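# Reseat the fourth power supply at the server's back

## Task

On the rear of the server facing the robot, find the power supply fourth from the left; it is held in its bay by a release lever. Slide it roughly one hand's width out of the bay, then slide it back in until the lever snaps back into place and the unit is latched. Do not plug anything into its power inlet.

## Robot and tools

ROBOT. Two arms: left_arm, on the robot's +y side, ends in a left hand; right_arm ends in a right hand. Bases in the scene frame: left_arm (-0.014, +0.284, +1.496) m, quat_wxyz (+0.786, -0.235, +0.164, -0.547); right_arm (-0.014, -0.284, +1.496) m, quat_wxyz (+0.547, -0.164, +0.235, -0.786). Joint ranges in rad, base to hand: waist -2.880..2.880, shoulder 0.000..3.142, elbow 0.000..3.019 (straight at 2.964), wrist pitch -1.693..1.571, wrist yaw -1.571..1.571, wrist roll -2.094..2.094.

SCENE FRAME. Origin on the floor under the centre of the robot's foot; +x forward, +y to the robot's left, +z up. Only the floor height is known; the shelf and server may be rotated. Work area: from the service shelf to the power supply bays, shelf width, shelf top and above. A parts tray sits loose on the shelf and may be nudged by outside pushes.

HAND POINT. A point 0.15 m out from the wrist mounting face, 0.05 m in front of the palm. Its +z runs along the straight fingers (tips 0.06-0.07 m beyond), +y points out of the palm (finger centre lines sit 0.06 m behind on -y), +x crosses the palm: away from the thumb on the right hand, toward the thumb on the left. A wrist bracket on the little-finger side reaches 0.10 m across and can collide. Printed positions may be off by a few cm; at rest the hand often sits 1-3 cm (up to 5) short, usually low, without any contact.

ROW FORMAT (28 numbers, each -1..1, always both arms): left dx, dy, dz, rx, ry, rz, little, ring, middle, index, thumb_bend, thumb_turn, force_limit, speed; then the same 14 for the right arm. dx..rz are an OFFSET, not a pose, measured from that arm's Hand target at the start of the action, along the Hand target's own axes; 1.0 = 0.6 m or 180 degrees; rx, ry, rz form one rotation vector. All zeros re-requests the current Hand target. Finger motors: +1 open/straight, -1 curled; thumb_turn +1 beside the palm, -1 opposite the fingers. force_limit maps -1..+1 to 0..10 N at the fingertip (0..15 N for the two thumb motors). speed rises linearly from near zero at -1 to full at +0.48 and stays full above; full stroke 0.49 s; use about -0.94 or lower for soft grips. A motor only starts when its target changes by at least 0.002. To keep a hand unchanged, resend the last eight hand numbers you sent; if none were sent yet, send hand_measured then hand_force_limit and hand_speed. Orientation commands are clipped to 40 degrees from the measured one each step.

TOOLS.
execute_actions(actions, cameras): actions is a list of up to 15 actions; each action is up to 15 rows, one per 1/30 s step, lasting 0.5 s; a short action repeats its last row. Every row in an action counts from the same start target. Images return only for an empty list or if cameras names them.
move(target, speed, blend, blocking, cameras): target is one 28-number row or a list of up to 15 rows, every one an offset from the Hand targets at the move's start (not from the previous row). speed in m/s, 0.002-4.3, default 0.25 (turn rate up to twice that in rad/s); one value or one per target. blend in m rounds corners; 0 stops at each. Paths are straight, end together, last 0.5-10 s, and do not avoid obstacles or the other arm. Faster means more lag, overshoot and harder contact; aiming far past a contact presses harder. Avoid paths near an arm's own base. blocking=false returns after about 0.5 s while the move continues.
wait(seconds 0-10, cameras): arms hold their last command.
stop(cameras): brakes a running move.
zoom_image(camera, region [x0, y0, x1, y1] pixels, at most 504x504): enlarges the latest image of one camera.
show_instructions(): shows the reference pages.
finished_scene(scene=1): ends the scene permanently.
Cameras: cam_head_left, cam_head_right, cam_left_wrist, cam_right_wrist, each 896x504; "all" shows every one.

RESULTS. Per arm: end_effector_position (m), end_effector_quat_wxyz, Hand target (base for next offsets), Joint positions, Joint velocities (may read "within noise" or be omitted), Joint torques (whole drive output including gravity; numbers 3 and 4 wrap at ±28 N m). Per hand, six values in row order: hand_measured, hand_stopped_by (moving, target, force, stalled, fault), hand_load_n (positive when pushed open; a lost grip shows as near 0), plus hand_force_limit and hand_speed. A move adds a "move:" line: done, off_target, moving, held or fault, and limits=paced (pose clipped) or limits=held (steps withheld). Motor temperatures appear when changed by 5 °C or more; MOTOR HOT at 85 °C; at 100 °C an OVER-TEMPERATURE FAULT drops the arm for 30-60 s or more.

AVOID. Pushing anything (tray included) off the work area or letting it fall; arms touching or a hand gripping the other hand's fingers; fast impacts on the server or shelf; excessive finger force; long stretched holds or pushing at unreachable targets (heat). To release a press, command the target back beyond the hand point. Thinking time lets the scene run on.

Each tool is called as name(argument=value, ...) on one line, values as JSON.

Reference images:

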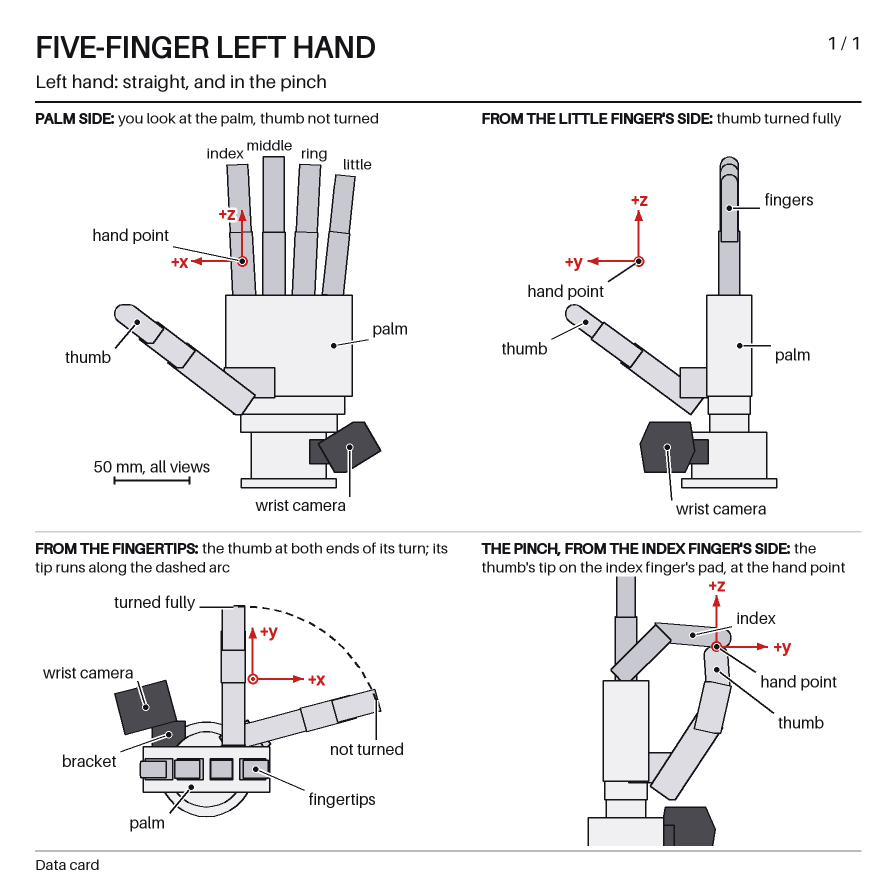

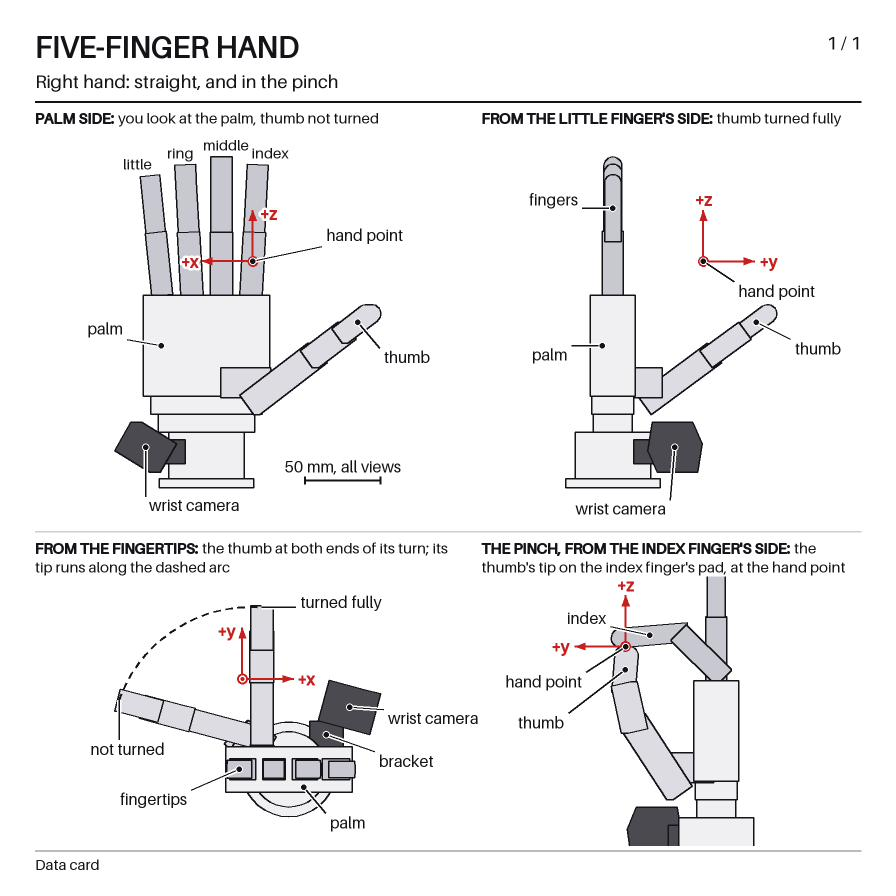

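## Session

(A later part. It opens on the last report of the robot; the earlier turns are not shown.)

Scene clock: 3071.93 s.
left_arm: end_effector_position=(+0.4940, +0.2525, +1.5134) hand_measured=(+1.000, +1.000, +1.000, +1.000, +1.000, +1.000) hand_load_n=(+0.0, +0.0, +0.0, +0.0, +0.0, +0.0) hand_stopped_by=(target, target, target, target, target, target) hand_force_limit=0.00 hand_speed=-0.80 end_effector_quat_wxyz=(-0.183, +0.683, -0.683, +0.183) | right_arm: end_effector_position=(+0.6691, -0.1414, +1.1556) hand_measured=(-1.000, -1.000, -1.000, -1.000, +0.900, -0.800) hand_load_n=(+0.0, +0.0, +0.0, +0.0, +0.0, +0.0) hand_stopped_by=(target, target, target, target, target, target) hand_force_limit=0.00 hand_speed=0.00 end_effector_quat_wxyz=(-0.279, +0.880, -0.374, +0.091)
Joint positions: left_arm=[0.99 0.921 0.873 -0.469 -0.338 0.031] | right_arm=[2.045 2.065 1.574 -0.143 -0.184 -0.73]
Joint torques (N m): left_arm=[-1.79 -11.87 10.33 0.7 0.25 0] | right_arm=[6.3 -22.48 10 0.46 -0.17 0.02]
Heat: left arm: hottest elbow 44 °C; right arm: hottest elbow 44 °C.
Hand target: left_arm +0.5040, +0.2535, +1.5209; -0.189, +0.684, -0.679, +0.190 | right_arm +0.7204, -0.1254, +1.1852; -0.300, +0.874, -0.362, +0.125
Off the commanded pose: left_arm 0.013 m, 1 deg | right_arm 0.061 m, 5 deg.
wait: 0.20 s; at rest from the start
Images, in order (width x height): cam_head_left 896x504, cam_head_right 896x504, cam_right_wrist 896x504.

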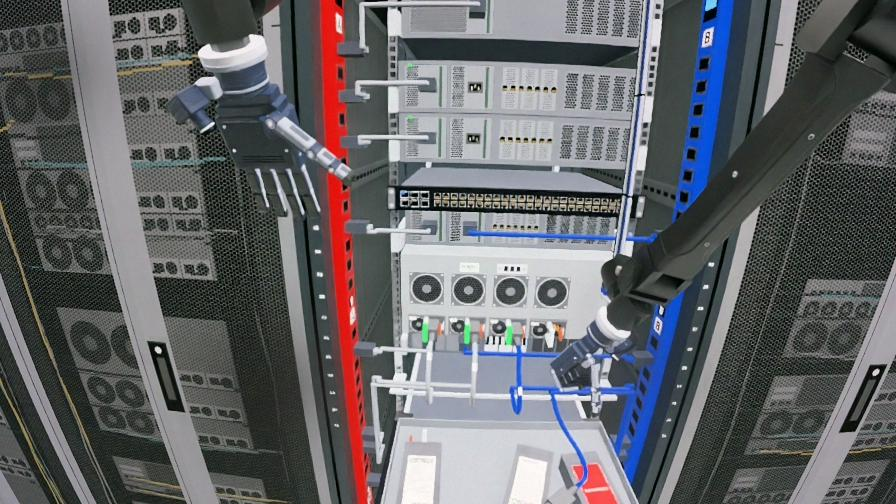

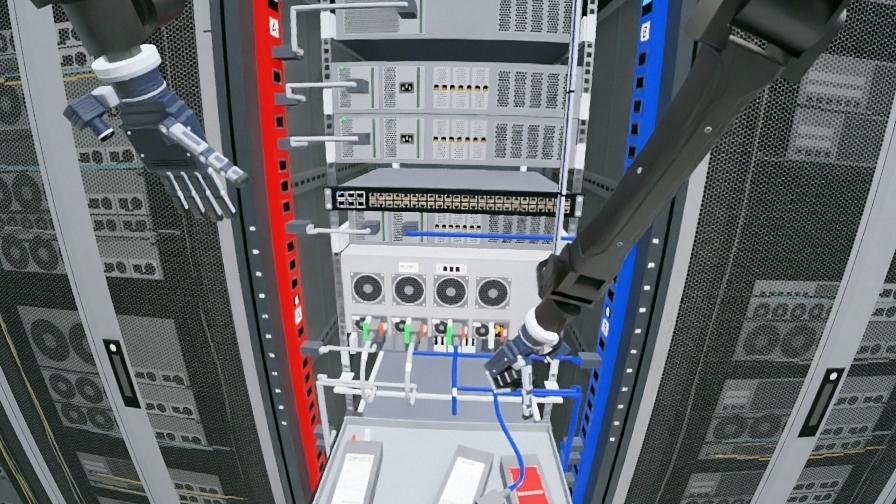

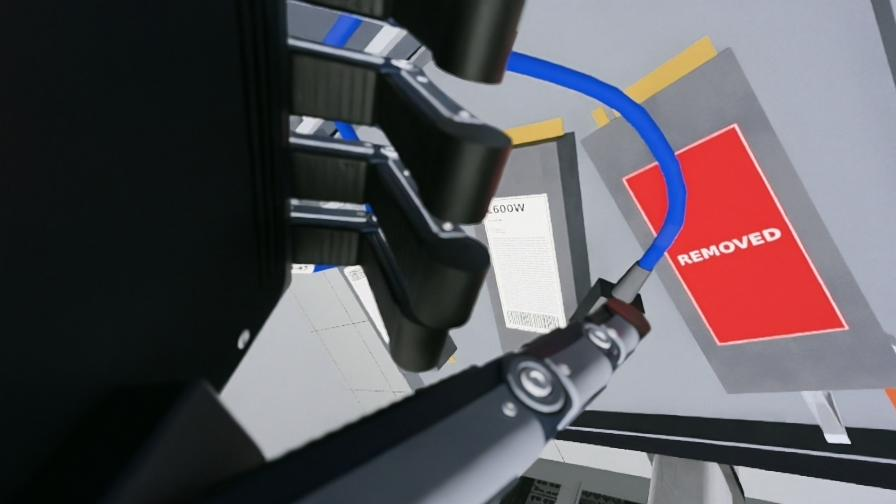

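move(target=[[0,0,0,0,0,0,1,1,1,1,1,1,0,-0.8,-0.112,0.0102,-0.1878,0,0,0,-1,-1,-1,-1,0.9,-0.8,0.0,0.0],[0,0,0,0,0,0,1,1,1,1,1,1,0,-0.8,-0.1355,-0.0205,-0.2272,-0.008,0.202,0.711,-1,-1,-1,-1,0.9,-0.8,0.0,0.0]], speed=[0.12,0.3], blend=0.02, cameras=["cam_head_left"])

Scene clock: 3123.00 s.
left_arm: end_effector_position=(+0.4940, +0.2525, +1.5134) hand_measured=(+1.000, +1.000, +1.000, +1.000, +1.000, +1.000) hand_load_n=(+0.0, +0.0, +0.0, +0.0, +0.0, +0.0) hand_stopped_by=(target, target, target, target, target, target) hand_force_limit=0.00 hand_speed=-0.80 end_effector_quat_wxyz=(-0.183, +0.683, -0.683, +0.183) | right_arm: end_effector_position=(+0.5998, -0.1251, +1.2830) hand_measured=(-1.000, -1.000, -1.000, -1.000, +0.900, -0.800) hand_load_n=(+0.5, +0.0, +0.0, +0.0, +0.0, +0.0) hand_stopped_by=(target, target, target, target, target, target) hand_force_limit=0.00 hand_speed=0.00 end_effector_quat_wxyz=(-0.118, +0.006, -0.993, +0.004)
Joint positions: left_arm=[0.99 0.921 0.873 -0.469 -0.338 0.031] | right_arm=[2.171 1.678 1.087 -0.236 0.352 1.643]
Joint torques (N m): left_arm=[-2.02 -11.99 10.33 0.76 0.24 0.02] | right_arm=[4.01 -18.08 4.11 0.14 0.19 0.14]
Heat: left arm: hottest elbow 44 °C; right arm: hottest elbow 47 °C.
Hand target: left_arm +0.5040, +0.2535, +1.5209; -0.189, +0.684, -0.679, +0.190 | right_arm +0.6103, -0.1205, +1.3001; +0.130, -0.001, +0.991, +0.000
Off the commanded pose: left_arm 0.013 m, 1 deg | right_arm 0.021 m, 2 deg.
move: off_target (left_arm, right_arm)
Images, in order (width x height): cam_head_left 896x504.

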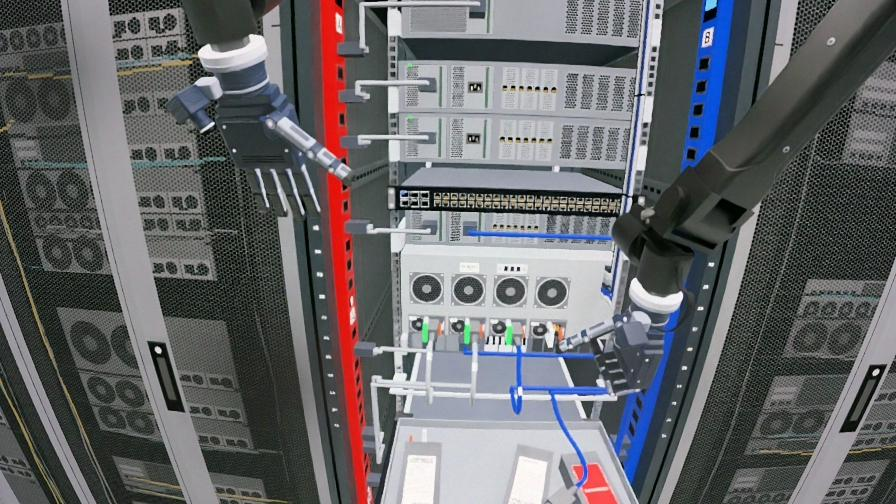

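move(target=[[0,0,0,0,0,0,1,1,1,1,1,1,0,-0.8,-0.10,0.0083,0.02,0,0,0,-1,-1,0.6,1,0.15,-1,0.2,0.3],[0,0,0,0,0,0,1,1,1,1,1,1,0,-0.8,-0.1685,0.0083,0.0797,0,0,0,-1,-1,0.6,1,0.15,-1,0.2,0.3]], speed=0.12, cameras=["cam_right_wrist", "cam_left_wrist"])

Scene clock: 3128.80 s.
left_arm: end_effector_position=(+0.4940, +0.2525, +1.5134) hand_measured=(+1.000, +1.000, +1.000, +1.000, +1.000, +1.000) hand_load_n=(+0.0, +0.0, +0.0, +0.0, +0.0, +0.0) hand_stopped_by=(target, target, target, target, target, target) hand_force_limit=0.00 hand_speed=-0.80 end_effector_quat_wxyz=(-0.183, +0.683, -0.683, +0.183) | right_arm: end_effector_position=(+0.7054, -0.1109, +1.2824) hand_measured=(-1.000, -1.000, +0.600, +1.000, +0.150, -1.000) hand_load_n=(+0.0, +0.0, +0.0, +0.0, +0.0, +0.0) hand_stopped_by=(target, target, target, target, target, target) hand_force_limit=0.20 hand_speed=0.30 end_effector_quat_wxyz=(-0.126, +0.001, -0.992, -0.001)
Joint positions: left_arm=[0.99 0.921 0.873 -0.469 -0.338 0.031] | right_arm=[2.162 1.828 1.438 -0.417 0.337 1.641]
Joint torques (N m): left_arm=[-2.37 -11.75 10.41 0.8 0.22 0] | right_arm=[3.25 -18.26 7.84 0.24 -0.16 -0.08]
Heat: left arm: hottest elbow 44 °C; right arm: hottest elbow 46 °C.
Hand target: left_arm +0.5040, +0.2535, +1.5209; -0.189, +0.684, -0.679, +0.190 | right_arm +0.7203, -0.1152, +1.2801; +0.130, -0.001, +0.991, +0.000
Off the commanded pose: left_arm 0.013 m, 1 deg | right_arm 0.016 m, 1 deg.
move: off_target (left_arm, right_arm)
Images, in order (width x height): cam_left_wrist 896x504, cam_right_wrist 896x504.

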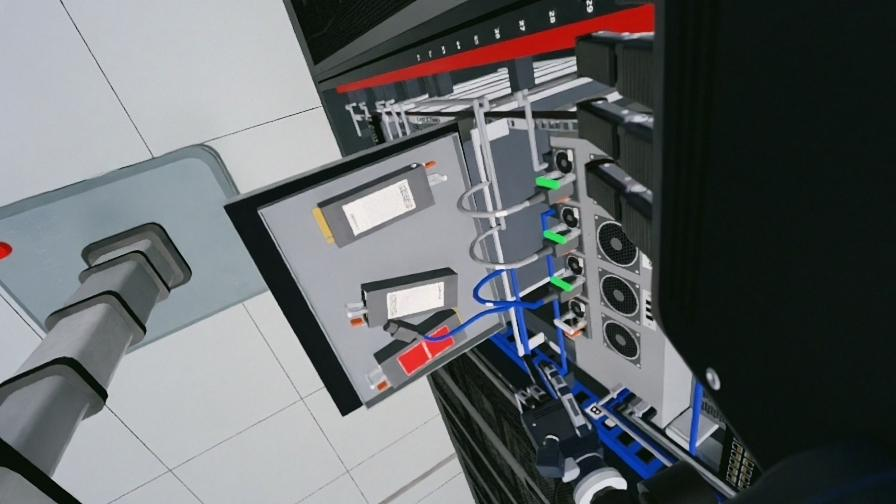

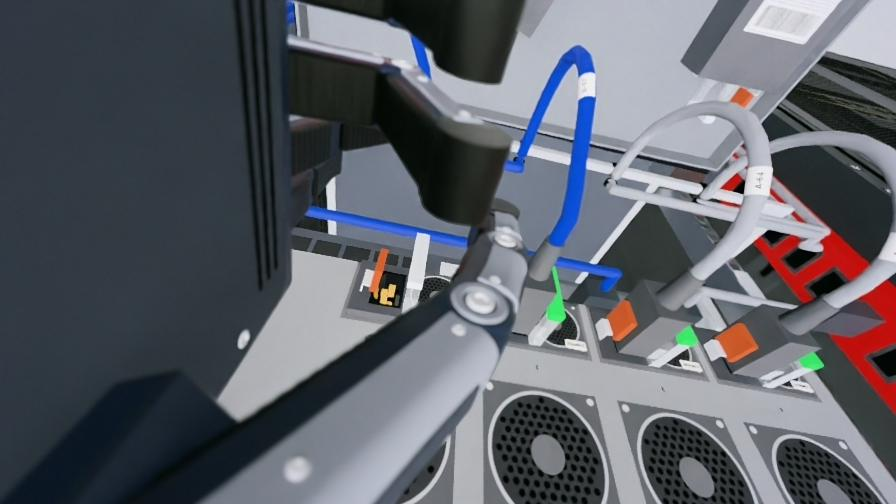

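zoom_image(camera="cam_right_wrist", region=[290, 200, 490, 340])

Scaled by 2.520 from the camera's 896x504 image, which has a finer 1280x720 frame.

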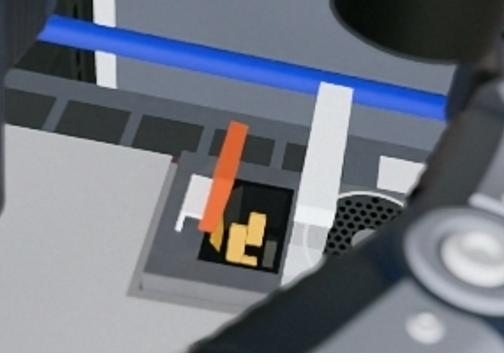

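move(target=[[0,0,0,0,0,0,1,1,1,1,1,1,0,-0.8,-0.0885,0.005,0.0237,0,0,0,-1,-1,0.6,1,0.15,-1,0.2,0.3]], speed=0.08, cameras=["cam_right_wrist"])

zoom_image(camera="cam_right_wrist", region=[290, 180, 490, 340])

Scene clock: 3135.63 s.
left_arm: end_effector_position=(+0.4940, +0.2525, +1.5134) hand_measured=(+1.000, +1.000, +1.000, +1.000, +1.000, +1.000) hand_load_n=(+0.0, +0.0, +0.0, +0.0, +0.0, +0.0) hand_stopped_by=(target, target, target, target, target, target) hand_force_limit=0.00 hand_speed=-0.80 end_effector_quat_wxyz=(-0.183, +0.683, -0.683, +0.183) | right_arm: end_effector_position=(+0.7590, -0.1061, +1.2819) hand_measured=(-1.000, -1.000, +0.600, +1.000, +0.150, -1.000) hand_load_n=(+0.0, +0.0, +0.0, +0.0, +0.0, +0.0) hand_stopped_by=(target, target, target, target, target, target) hand_force_limit=0.20 hand_speed=0.30 end_effector_quat_wxyz=(-0.124, +0.002, -0.992, -0.002)
Joint positions: left_arm=[0.99 0.921 0.873 -0.469 -0.338 0.031] | right_arm=[2.156 1.923 1.654 -0.54 0.332 1.635]
Joint torques (N m): left_arm=[-1.67 -11.63 10.33 0.88 0.22 0] | right_arm=[3.55 -20.25 8.85 0.24 -0.15 -0.06]
Heat: left arm: hottest elbow 44 °C; right arm: hottest elbow 46 °C.
Hand target: left_arm +0.5040, +0.2535, +1.5209; -0.189, +0.684, -0.679, +0.190 | right_arm +0.7753, -0.1122, +1.2801; +0.131, -0.001, +0.991, +0.000
Off the commanded pose: left_arm 0.013 m, 1 deg | right_arm 0.017 m, 1 deg.
move: off_target (left_arm, right_arm)
Images, in order (width x height): cam_right_wrist 896x504.

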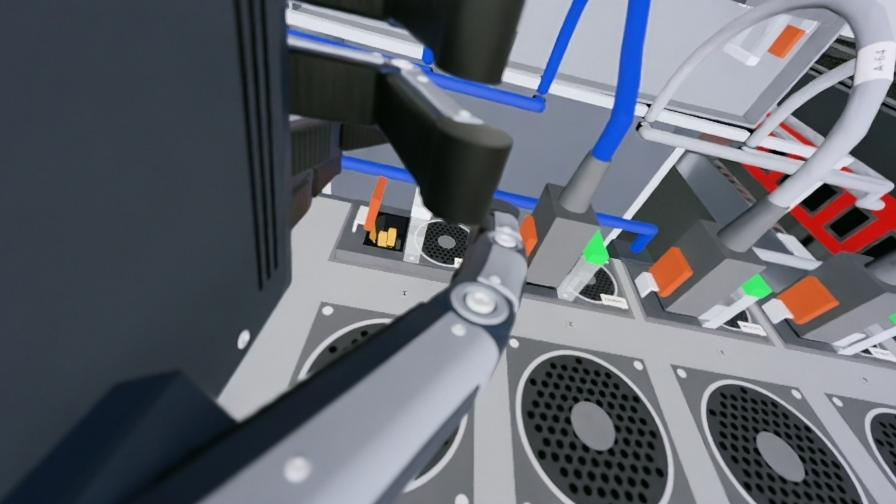

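Scaled by 2.520 from the camera's 896x504 image, which has a finer 1280x720 frame.

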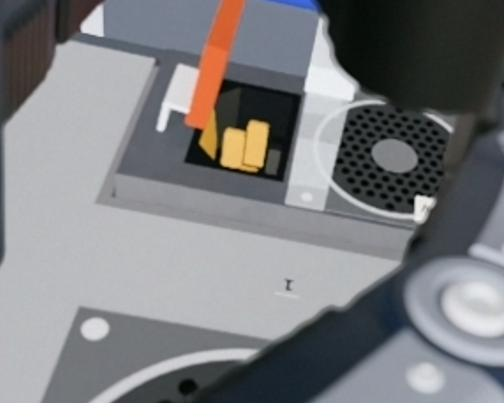

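move(target=[[0,0,0,0,0,0,1,1,1,1,1,1,0,-0.8,-0.0077,0.02,0.0228,0,0,0,-1,-1,0.6,1,0.15,-1,0.2,0.3]], speed=0.06, cameras=["cam_right_wrist"])

zoom_image(camera="cam_right_wrist", region=[290, 160, 490, 320])

Scene clock: 3140.37 s.
left_arm: end_effector_position=(+0.4940, +0.2525, +1.5134) hand_measured=(+1.000, +1.000, +1.000, +1.000, +1.000, +1.000) hand_load_n=(+0.0, +0.0, +0.0, +0.0, +0.0, +0.0) hand_stopped_by=(target, target, target, target, target, target) hand_force_limit=0.00 hand_speed=-0.80 end_effector_quat_wxyz=(-0.183, +0.683, -0.683, +0.183) | right_arm: end_effector_position=(+0.7673, -0.0999, +1.2664) hand_measured=(-1.000, -1.000, +0.600, +1.000, +0.150, -1.000) hand_load_n=(+0.0, +0.0, +0.0, +0.0, +0.0, +0.0) hand_stopped_by=(target, target, target, target, target, target) hand_force_limit=0.20 hand_speed=0.30 end_effector_quat_wxyz=(-0.122, +0.003, -0.993, -0.001)
Joint positions: left_arm=[0.99 0.921 0.873 -0.469 -0.338 0.031] | right_arm=[2.156 1.973 1.707 -0.548 0.332 1.635]
Joint torques (N m): left_arm=[-2.2 -12.04 10.33 0.72 0.24 0.04] | right_arm=[4.54 -19.9 8.77 0.2 0.13 -0.01]
Heat: left arm: hottest elbow 44 °C; right arm: hottest elbow 46 °C.
Hand target: left_arm +0.5040, +0.2535, +1.5209; -0.189, +0.684, -0.679, +0.190 | right_arm +0.7831, -0.1001, +1.2679; +0.130, -0.001, +0.991, +0.000
Off the commanded pose: left_arm 0.013 m, 1 deg | right_arm 0.016 m, 1 deg.
move: off_target (left_arm, right_arm)
Images, in order (width x height): cam_right_wrist 896x504.

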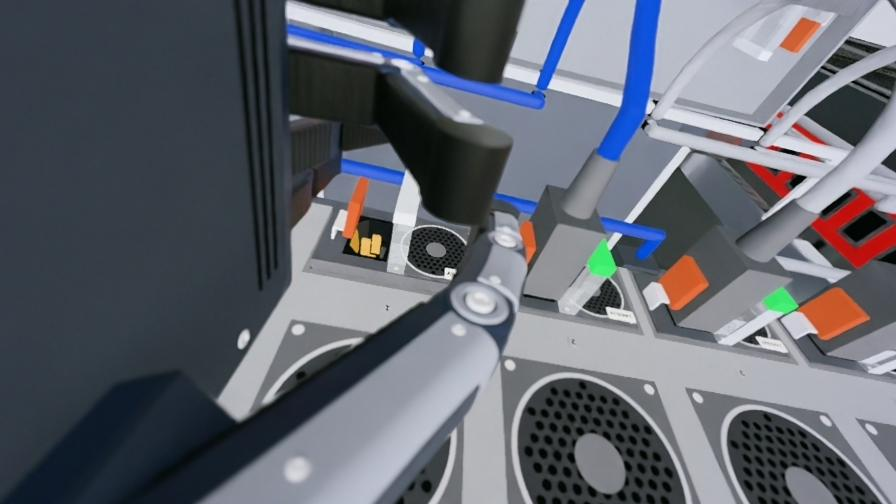

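Scaled by 2.520 from the camera's 896x504 image, which has a finer 1280x720 frame.

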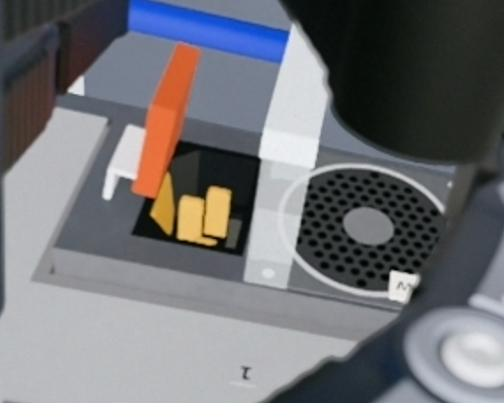

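move(target=[[0,0,0,0,0,0,1,1,1,1,1,1,0,-0.8,-0.0016,0.0467,0.0004,0,0,0,-1,-1,0.6,1,0.15,-1,0.2,0.3]], speed=0.05, cameras=["cam_right_wrist"])

zoom_image(camera="cam_right_wrist", region=[270, 140, 470, 300])

Scene clock: 3144.90 s.
left_arm: end_effector_position=(+0.4940, +0.2525, +1.5134) hand_measured=(+1.000, +1.000, +1.000, +1.000, +1.000, +1.000) hand_load_n=(+0.0, +0.0, +0.0, +0.0, +0.0, -0.5) hand_stopped_by=(target, target, target, target, target, target) hand_force_limit=0.00 hand_speed=-0.80 end_effector_quat_wxyz=(-0.183, +0.683, -0.683, +0.183) | right_arm: end_effector_position=(+0.7704, -0.0886, +1.2636) hand_measured=(-1.000, -1.000, +0.600, +1.000, +0.150, -1.000) hand_load_n=(+0.0, +0.0, +0.0, +0.5, +0.0, +0.0) hand_stopped_by=(target, target, target, target, target, target) hand_force_limit=0.20 hand_speed=0.30 end_effector_quat_wxyz=(-0.121, +0.002, -0.993, +0.009)
Joint positions: left_arm=[0.99 0.921 0.873 -0.469 -0.338 0.031] | right_arm=[2.176 1.996 1.738 -0.564 0.366 1.651]
Joint torques (N m): left_arm=[-1.96 -11.87 10.29 0.81 0.23 0.01] | right_arm=[6.24 -19.84 9.03 0.13 -0.1 0.13]
Heat: left arm: hottest elbow 44 °C; right arm: hottest elbow 46 °C.
Hand target: left_arm +0.5040, +0.2535, +1.5209; -0.189, +0.684, -0.679, +0.190 | right_arm +0.7842, -0.0722, +1.2680; +0.130, -0.001, +0.991, +0.000
Off the commanded pose: left_arm 0.013 m, 1 deg | right_arm 0.022 m, 1 deg.
move: off_target (left_arm, right_arm)
Images, in order (width x height): cam_right_wrist 896x504.

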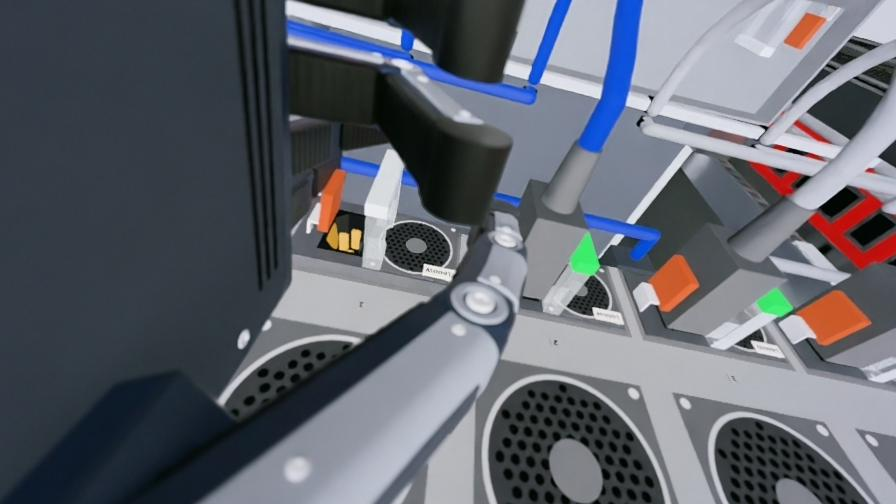

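Scaled by 2.520 from the camera's 896x504 image, which has a finer 1280x720 frame.

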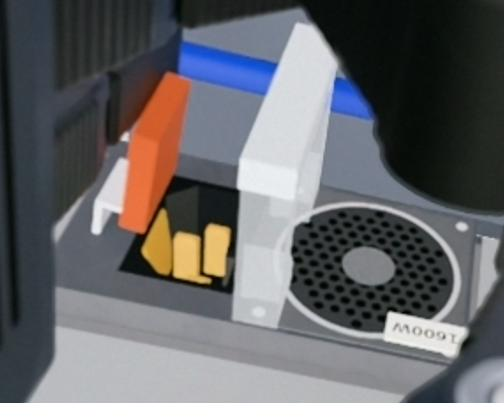

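move(target=[[0,0,0,0,0,0,1,1,1,1,1,1,0,-0.8,0,0.0333,0,0,0,0,-1,-1,0.6,1,0.15,-1,0.2,0.3]], speed=0.05, cameras=["cam_right_wrist"])

zoom_image(camera="cam_right_wrist", region=[270, 140, 470, 300])

Scene clock: 3149.20 s.
left_arm: end_effector_position=(+0.4940, +0.2525, +1.5134) hand_measured=(+1.000, +1.000, +1.000, +1.000, +1.000, +1.000) hand_load_n=(+0.0, +0.0, +0.0, +0.0, +0.0, +0.0) hand_stopped_by=(target, target, target, target, target, target) hand_force_limit=0.00 hand_speed=-0.80 end_effector_quat_wxyz=(-0.183, +0.683, -0.683, +0.183) | right_arm: end_effector_position=(+0.7727, -0.0869, +1.2619) hand_measured=(-1.000, -1.000, +0.600, +1.000, +0.150, -1.000) hand_load_n=(+0.0, +0.0, +0.0, +0.5, +0.0, +0.0) hand_stopped_by=(target, target, target, target, target, target) hand_force_limit=0.20 hand_speed=0.30 end_effector_quat_wxyz=(-0.119, -0.008, -0.993, +0.017)
Joint positions: left_arm=[0.99 0.921 0.873 -0.469 -0.338 0.031] | right_arm=[2.184 2.007 1.754 -0.578 0.39 1.678]
Joint torques (N m): left_arm=[-2.08 -12.1 10.43 0.77 0.24 0.01] | right_arm=[7.77 -19.84 9.26 0.42 -0.35 0.08]
Heat: left arm: hottest elbow 44 °C; right arm: hottest elbow 46 °C.
Hand target: left_arm +0.5040, +0.2535, +1.5209; -0.189, +0.684, -0.679, +0.190 | right_arm +0.7842, -0.0522, +1.2680; +0.131, -0.001, +0.991, +0.000
Off the commanded pose: left_arm 0.013 m, 1 deg | right_arm 0.037 m, 3 deg.
move: off_target (left_arm, right_arm)
Images, in order (width x height): cam_right_wrist 896x504.

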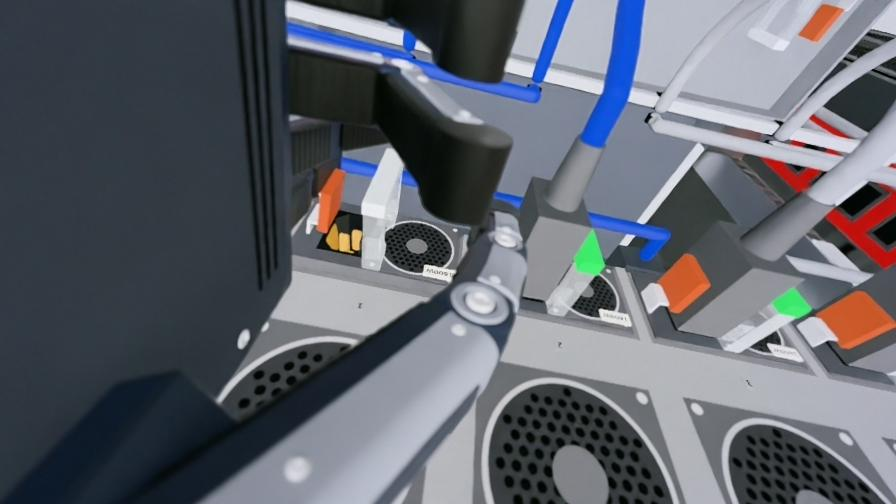

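Scaled by 2.520 from the camera's 896x504 image, which has a finer 1280x720 frame.

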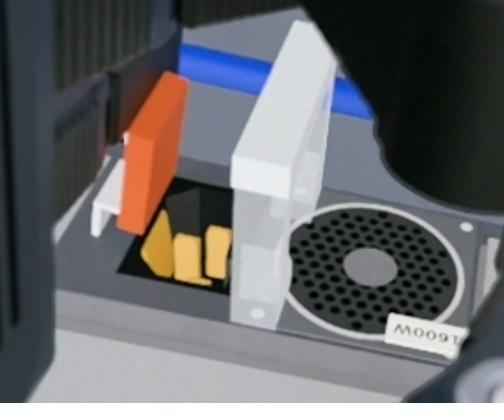

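move(target=[[0,0,0,0,0,0,1,1,1,1,1,1,0,-0.8,0.0064,0.03,-0.0017,0,0,0,-1,-1,0.6,1,0.15,-1,0.2,0.3]], speed=0.05, cameras=["cam_right_wrist"])

zoom_image(camera="cam_right_wrist", region=[270, 140, 470, 300])

Scene clock: 3154.77 s.
left_arm: end_effector_position=(+0.4940, +0.2525, +1.5134) hand_measured=(+1.000, +1.000, +1.000, +1.000, +1.000, +1.000) hand_load_n=(+0.0, +0.0, +0.0, -0.5, +0.0, -0.5) hand_stopped_by=(target, target, target, target, target, target) hand_force_limit=0.00 hand_speed=-0.80 end_effector_quat_wxyz=(-0.183, +0.683, -0.683, +0.183) | right_arm: end_effector_position=(+0.7736, -0.0848, +1.2609) hand_measured=(-1.000, -1.000, +0.600, +1.000, +0.150, -1.000) hand_load_n=(+0.0, +0.5, +0.0, +0.5, +0.0, +0.0) hand_stopped_by=(target, target, target, target, target, target) hand_force_limit=0.20 hand_speed=0.30 end_effector_quat_wxyz=(-0.121, -0.018, -0.992, +0.026)
Joint positions: left_arm=[0.99 0.921 0.873 -0.469 -0.338 0.031] | right_arm=[2.193 2.012 1.758 -0.578 0.416 1.703]
Joint torques (N m): left_arm=[-1.96 -11.93 10.29 0.69 0.24 0.01] | right_arm=[9.35 -19.49 9.01 0.38 -0.72 0.04]
Heat: left arm: hottest elbow 44 °C; right arm: hottest elbow 47 °C.
Hand target: left_arm +0.5040, +0.2535, +1.5209; -0.189, +0.684, -0.679, +0.190 | right_arm +0.7801, -0.0341, +1.2679; +0.130, -0.001, +0.991, +0.000
Off the commanded pose: left_arm 0.013 m, 1 deg | right_arm 0.051 m, 4 deg.
move: off_target (left_arm, right_arm)
Images, in order (width x height): cam_right_wrist 896x504.

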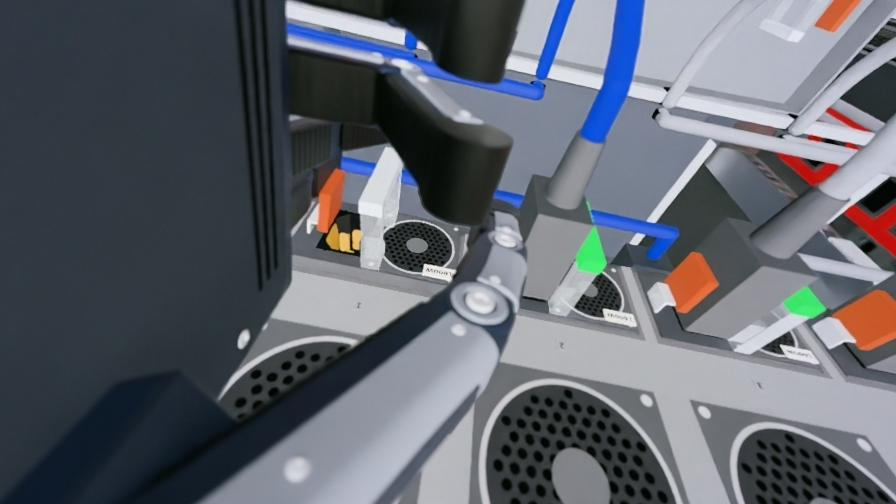

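Scaled by 2.520 from the camera's 896x504 image, which has a finer 1280x720 frame.

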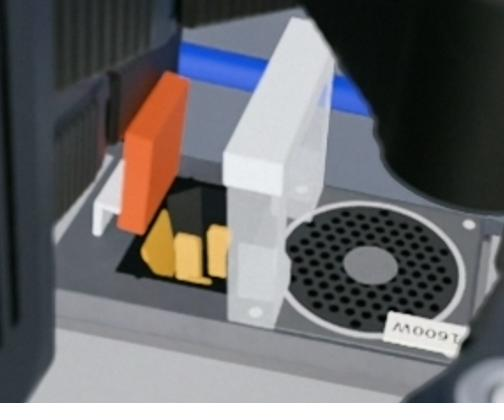

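move(target=[[0,0,0,0,0,0,1,1,1,1,1,1,0,-0.8,0.0081,-0.085,-0.0022,0,0,0,-1,-1,0.85,1,0.15,-1,0.2,0.3],[0,0,0,0,0,0,1,1,1,1,1,1,0,-0.8,0.0081,-0.0267,-0.0022,0,0,0,-1,-1,0.85,1,0.15,-1,0.2,0.3]], speed=0.05, cameras=["cam_right_wrist"])

zoom_image(camera="cam_right_wrist", region=[270, 140, 470, 300])

Scene clock: 3167.93 s.
left_arm: end_effector_position=(+0.4940, +0.2525, +1.5134) hand_measured=(+1.000, +1.000, +1.000, +1.000, +1.000, +1.000) hand_load_n=(+0.0, +0.0, +0.0, +0.0, +0.0, +0.0) hand_stopped_by=(target, target, target, target, target, target) hand_force_limit=0.00 hand_speed=-0.80 end_effector_quat_wxyz=(-0.183, +0.683, -0.683, +0.183) | right_arm: end_effector_position=(+0.7736, -0.0867, +1.2582) hand_measured=(-1.000, -1.000, +0.850, +1.000, +0.150, -1.000) hand_load_n=(+0.0, +0.0, +0.0, +0.0, +0.0, +0.0) hand_stopped_by=(target, target, target, target, target, target) hand_force_limit=0.20 hand_speed=0.30 end_effector_quat_wxyz=(-0.125, -0.012, -0.992, +0.018)
Joint positions: left_arm=[0.99 0.921 0.873 -0.469 -0.338 0.031] | right_arm=[2.184 2.012 1.748 -0.556 0.393 1.682]
Joint torques (N m): left_arm=[-1.55 -11.93 10.36 0.72 0.21 0] | right_arm=[8.41 -21.42 7.28 0.32 -0.29 0.1]
Heat: left arm: hottest elbow 44 °C; right arm: hottest elbow 46 °C.
Hand target: left_arm +0.5040, +0.2535, +1.5209; -0.189, +0.684, -0.679, +0.190 | right_arm +0.7751, -0.0502, +1.2680; +0.130, -0.001, +0.991, +0.000
Off the commanded pose: left_arm 0.013 m, 1 deg | right_arm 0.038 m, 3 deg.
move: off_target (left_arm, right_arm)
Images, in order (width x height): cam_right_wrist 896x504.

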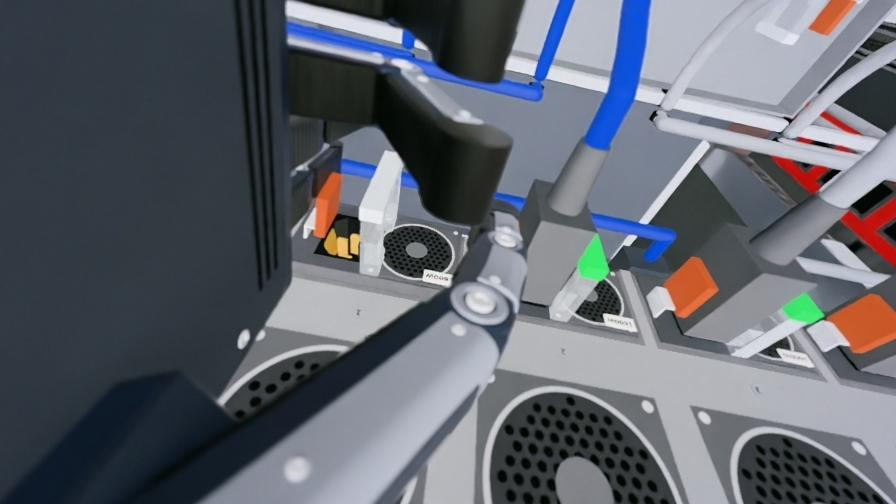

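Scaled by 2.520 from the camera's 896x504 image, which has a finer 1280x720 frame.

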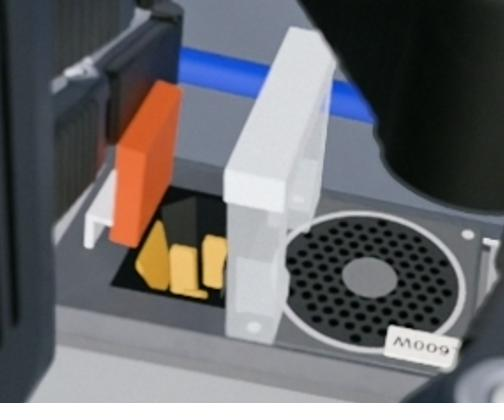

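move(target=[[0,0,0,0,0,0,1,1,1,1,1,1,0,-0.8,0.003,0.0367,0.002,0,0,0,-1,-1,0.85,1,0.15,-1,0.2,0.3]], speed=0.04, cameras=["cam_right_wrist"])

zoom_image(camera="cam_right_wrist", region=[270, 140, 470, 300])

Scene clock: 3172.77 s.
left_arm: end_effector_position=(+0.4940, +0.2525, +1.5134) hand_measured=(+1.000, +1.000, +1.000, +1.000, +1.000, +1.000) hand_load_n=(+0.0, +0.0, +0.0, +0.0, +0.0, +0.0) hand_stopped_by=(target, target, target, target, target, target) hand_force_limit=0.00 hand_speed=-0.80 end_effector_quat_wxyz=(-0.183, +0.683, -0.683, +0.183) | right_arm: end_effector_position=(+0.7735, -0.0846, +1.2583) hand_measured=(-1.000, -1.000, +0.850, +1.000, +0.150, -1.000) hand_load_n=(+0.0, +0.0, +0.0, +0.5, +0.0, +0.0) hand_stopped_by=(target, target, target, target, target, target) hand_force_limit=0.20 hand_speed=0.30 end_effector_quat_wxyz=(-0.126, -0.024, -0.991, +0.028)
Joint positions: left_arm=[0.99 0.921 0.873 -0.469 -0.338 0.031] | right_arm=[2.195 2.014 1.748 -0.557 0.423 1.711]
Joint torques (N m): left_arm=[-1.85 -11.46 10.43 0.8 0.25 0.01] | right_arm=[10.11 -19.9 8.28 0.17 -0.74 0.04]
Heat: left arm: hottest elbow 44 °C; right arm: hottest elbow 46 °C.
Hand target: left_arm +0.5040, +0.2535, +1.5209; -0.189, +0.684, -0.679, +0.190 | right_arm +0.7736, -0.0281, +1.2664; +0.130, -0.001, +0.991, +0.000
Off the commanded pose: left_arm 0.013 m, 1 deg | right_arm 0.057 m, 4 deg.
move: off_target (left_arm, right_arm)
Images, in order (width x height): cam_right_wrist 896x504.

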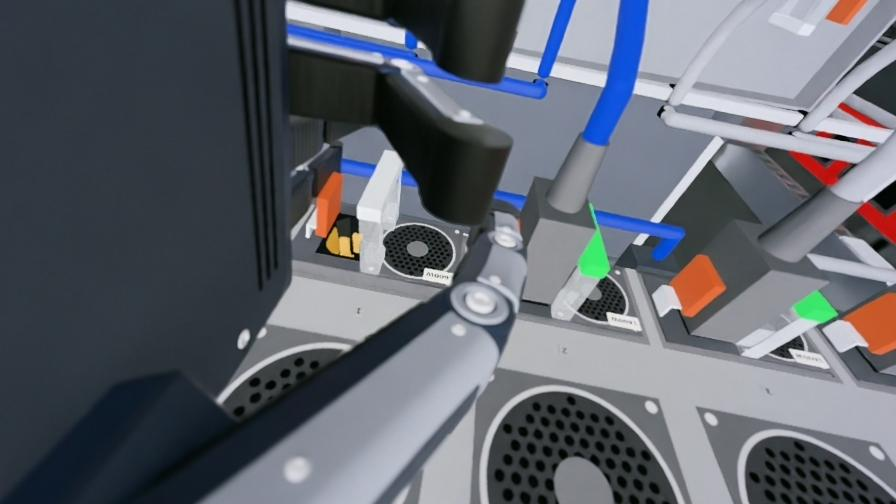

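Scaled by 2.520 from the camera's 896x504 image, which has a finer 1280x720 frame.

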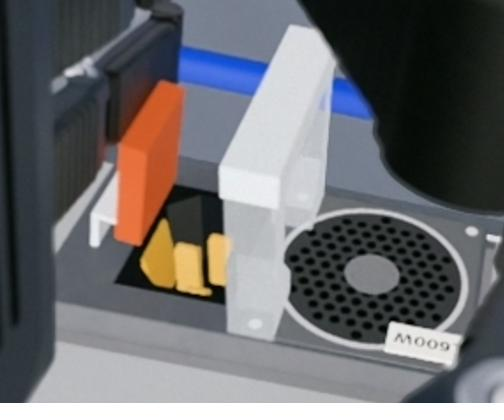

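move(target=[[0,0,0,0,0,0,1,1,1,1,1,1,0,-0.8,0.003,0.03,0.0,0,0,0,-1,-1,0.85,1,0.15,-1,0.2,0.3]], speed=0.04, cameras=["cam_right_wrist"])

zoom_image(camera="cam_right_wrist", region=[270, 140, 470, 300])

Scene clock: 3182.40 s.
left_arm: end_effector_position=(+0.4940, +0.2525, +1.5134) hand_measured=(+1.000, +1.000, +1.000, +1.000, +1.000, +1.000) hand_load_n=(+0.0, +0.0, +0.5, +0.0, +0.0, +0.0) hand_stopped_by=(target, target, target, target, target, target) hand_force_limit=0.00 hand_speed=-0.80 end_effector_quat_wxyz=(-0.183, +0.683, -0.683, +0.183) | right_arm: end_effector_position=(+0.7640, -0.0642, +1.2549) hand_measured=(-1.000, -1.000, +0.850, +1.000, +0.150, -1.000) hand_load_n=(+0.0, +0.0, +0.0, +0.0, +0.0, +0.0) hand_stopped_by=(target, target, target, target, target, target) hand_force_limit=0.20 hand_speed=0.30 end_effector_quat_wxyz=(-0.119, -0.021, -0.992, +0.034)
Joint positions: left_arm=[0.99 0.921 0.873 -0.469 -0.338 0.031] | right_arm=[2.227 2.03 1.753 -0.572 0.454 1.737]
Joint torques (N m): left_arm=[-2.14 -11.69 10.22 0.76 0.19 0.02] | right_arm=[10.11 -19.6 9.11 0.32 -1.35 -0.04]
Heat: left arm: hottest elbow 44 °C; right arm: hottest elbow 47 °C.
Hand target: left_arm +0.5040, +0.2535, +1.5209; -0.189, +0.684, -0.679, +0.190 | right_arm +0.7718, -0.0101, +1.2658; +0.130, -0.001, +0.991, +0.000
Off the commanded pose: left_arm 0.013 m, 1 deg | right_arm 0.056 m, 5 deg.
move: off_target (left_arm, right_arm)
Images, in order (width x height): cam_right_wrist 896x504.

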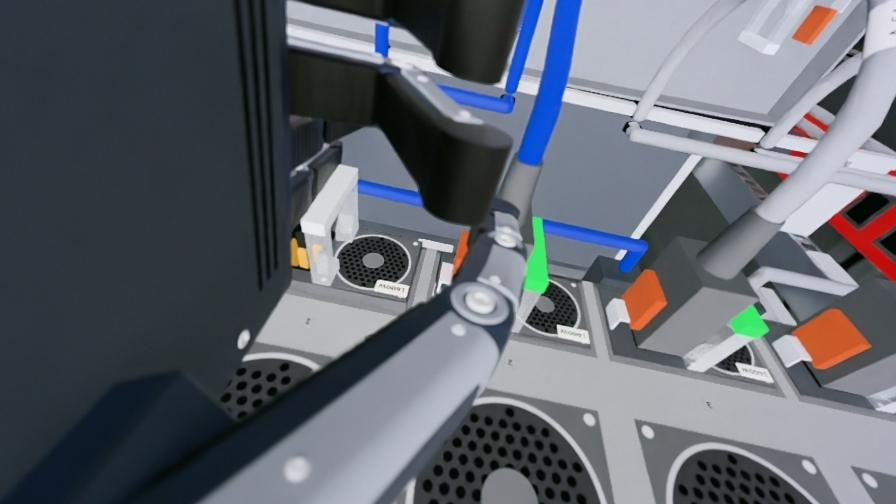

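Scaled by 2.520 from the camera's 896x504 image, which has a finer 1280x720 frame.

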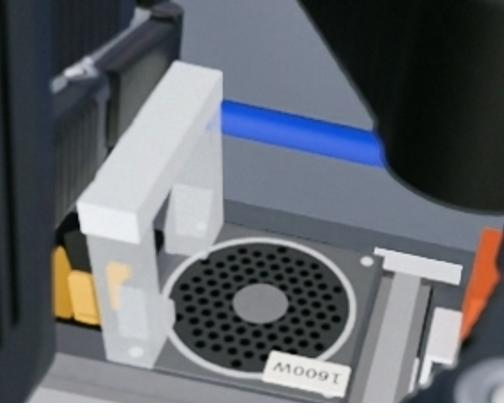

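wait(seconds=0.1, cameras=["cam_left_wrist", "cam_head_left"])

zoom_image(camera="cam_left_wrist", region=[520, 270, 620, 370])

zoom_image(camera="cam_head_left", region=[480, 270, 640, 390])

Scene clock: 3185.60 s.
left_arm: end_effector_position=(+0.4940, +0.2525, +1.5134) hand_measured=(+1.000, +1.000, +1.000, +1.000, +1.000, +1.000) hand_load_n=(+0.0, +0.0, +0.0, +0.0, +0.0, +0.0) hand_stopped_by=(target, target, target, target, target, target) hand_force_limit=0.00 hand_speed=-0.80 end_effector_quat_wxyz=(-0.183, +0.683, -0.683, +0.183) | right_arm: end_effector_position=(+0.7641, -0.0643, +1.2550) hand_measured=(-1.000, -1.000, +0.850, +1.000, +0.150, -1.000) hand_load_n=(+0.0, +0.0, +0.0, +0.5, -0.5, +0.0) hand_stopped_by=(target, target, target, target, target, target) hand_force_limit=0.20 hand_speed=0.30 end_effector_quat_wxyz=(-0.119, -0.021, -0.992, +0.034)
Joint positions: left_arm=[0.99 0.921 0.873 -0.469 -0.338 0.031] | right_arm=[2.227 2.03 1.753 -0.573 0.454 1.737]
Joint torques (N m): left_arm=[-2.26 -11.75 10.37 0.72 0.24 0.03] | right_arm=[10.05 -19.08 9.11 0.51 -1.3 -0.01]
Heat: left arm: hottest elbow 44 °C; right arm: hottest elbow 47 °C.
Hand target: left_arm +0.5040, +0.2535, +1.5209; -0.189, +0.684, -0.679, +0.190 | right_arm +0.7719, -0.0101, +1.2659; +0.130, -0.001, +0.991, +0.000
Off the commanded pose: left_arm 0.013 m, 1 deg | right_arm 0.056 m, 5 deg.
wait: 0.10 s; at rest from the start
Images, in order (width x height): cam_head_left 896x504, cam_left_wrist 896x504.

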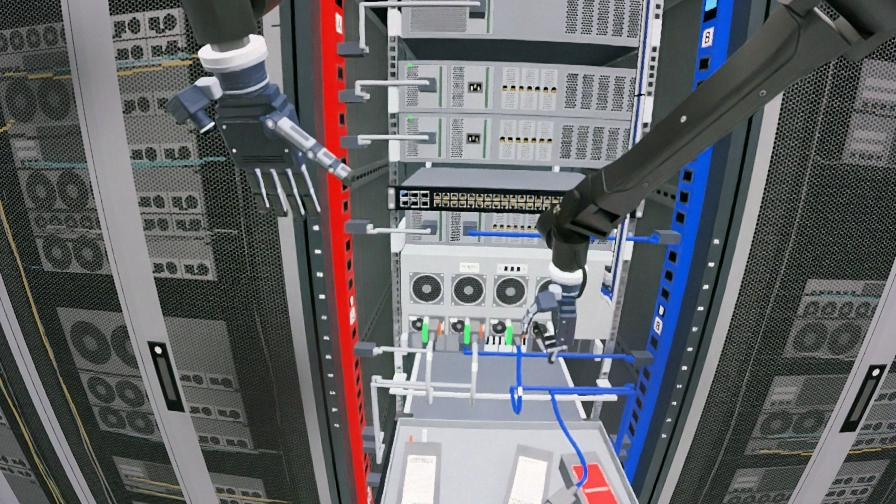

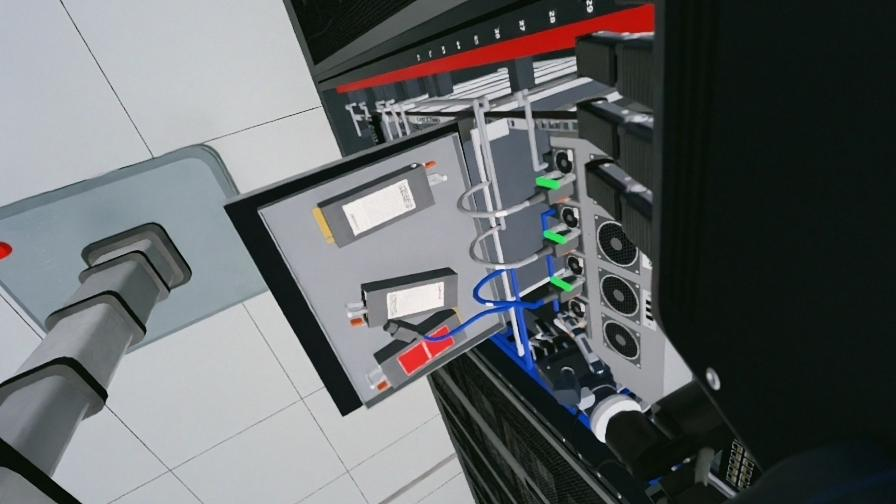

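Scaled by 5.040 from the camera's 896x504 image, which has a finer 1280x720 frame.

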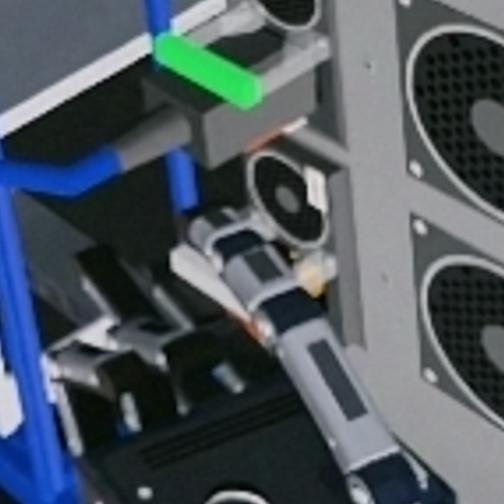

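Scaled by 3.150 from the camera's 896x504 image, which has a finer 1280x720 frame.

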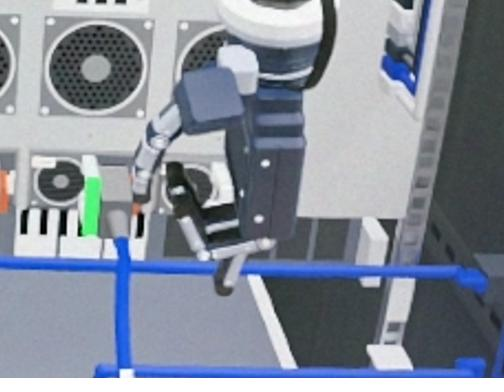

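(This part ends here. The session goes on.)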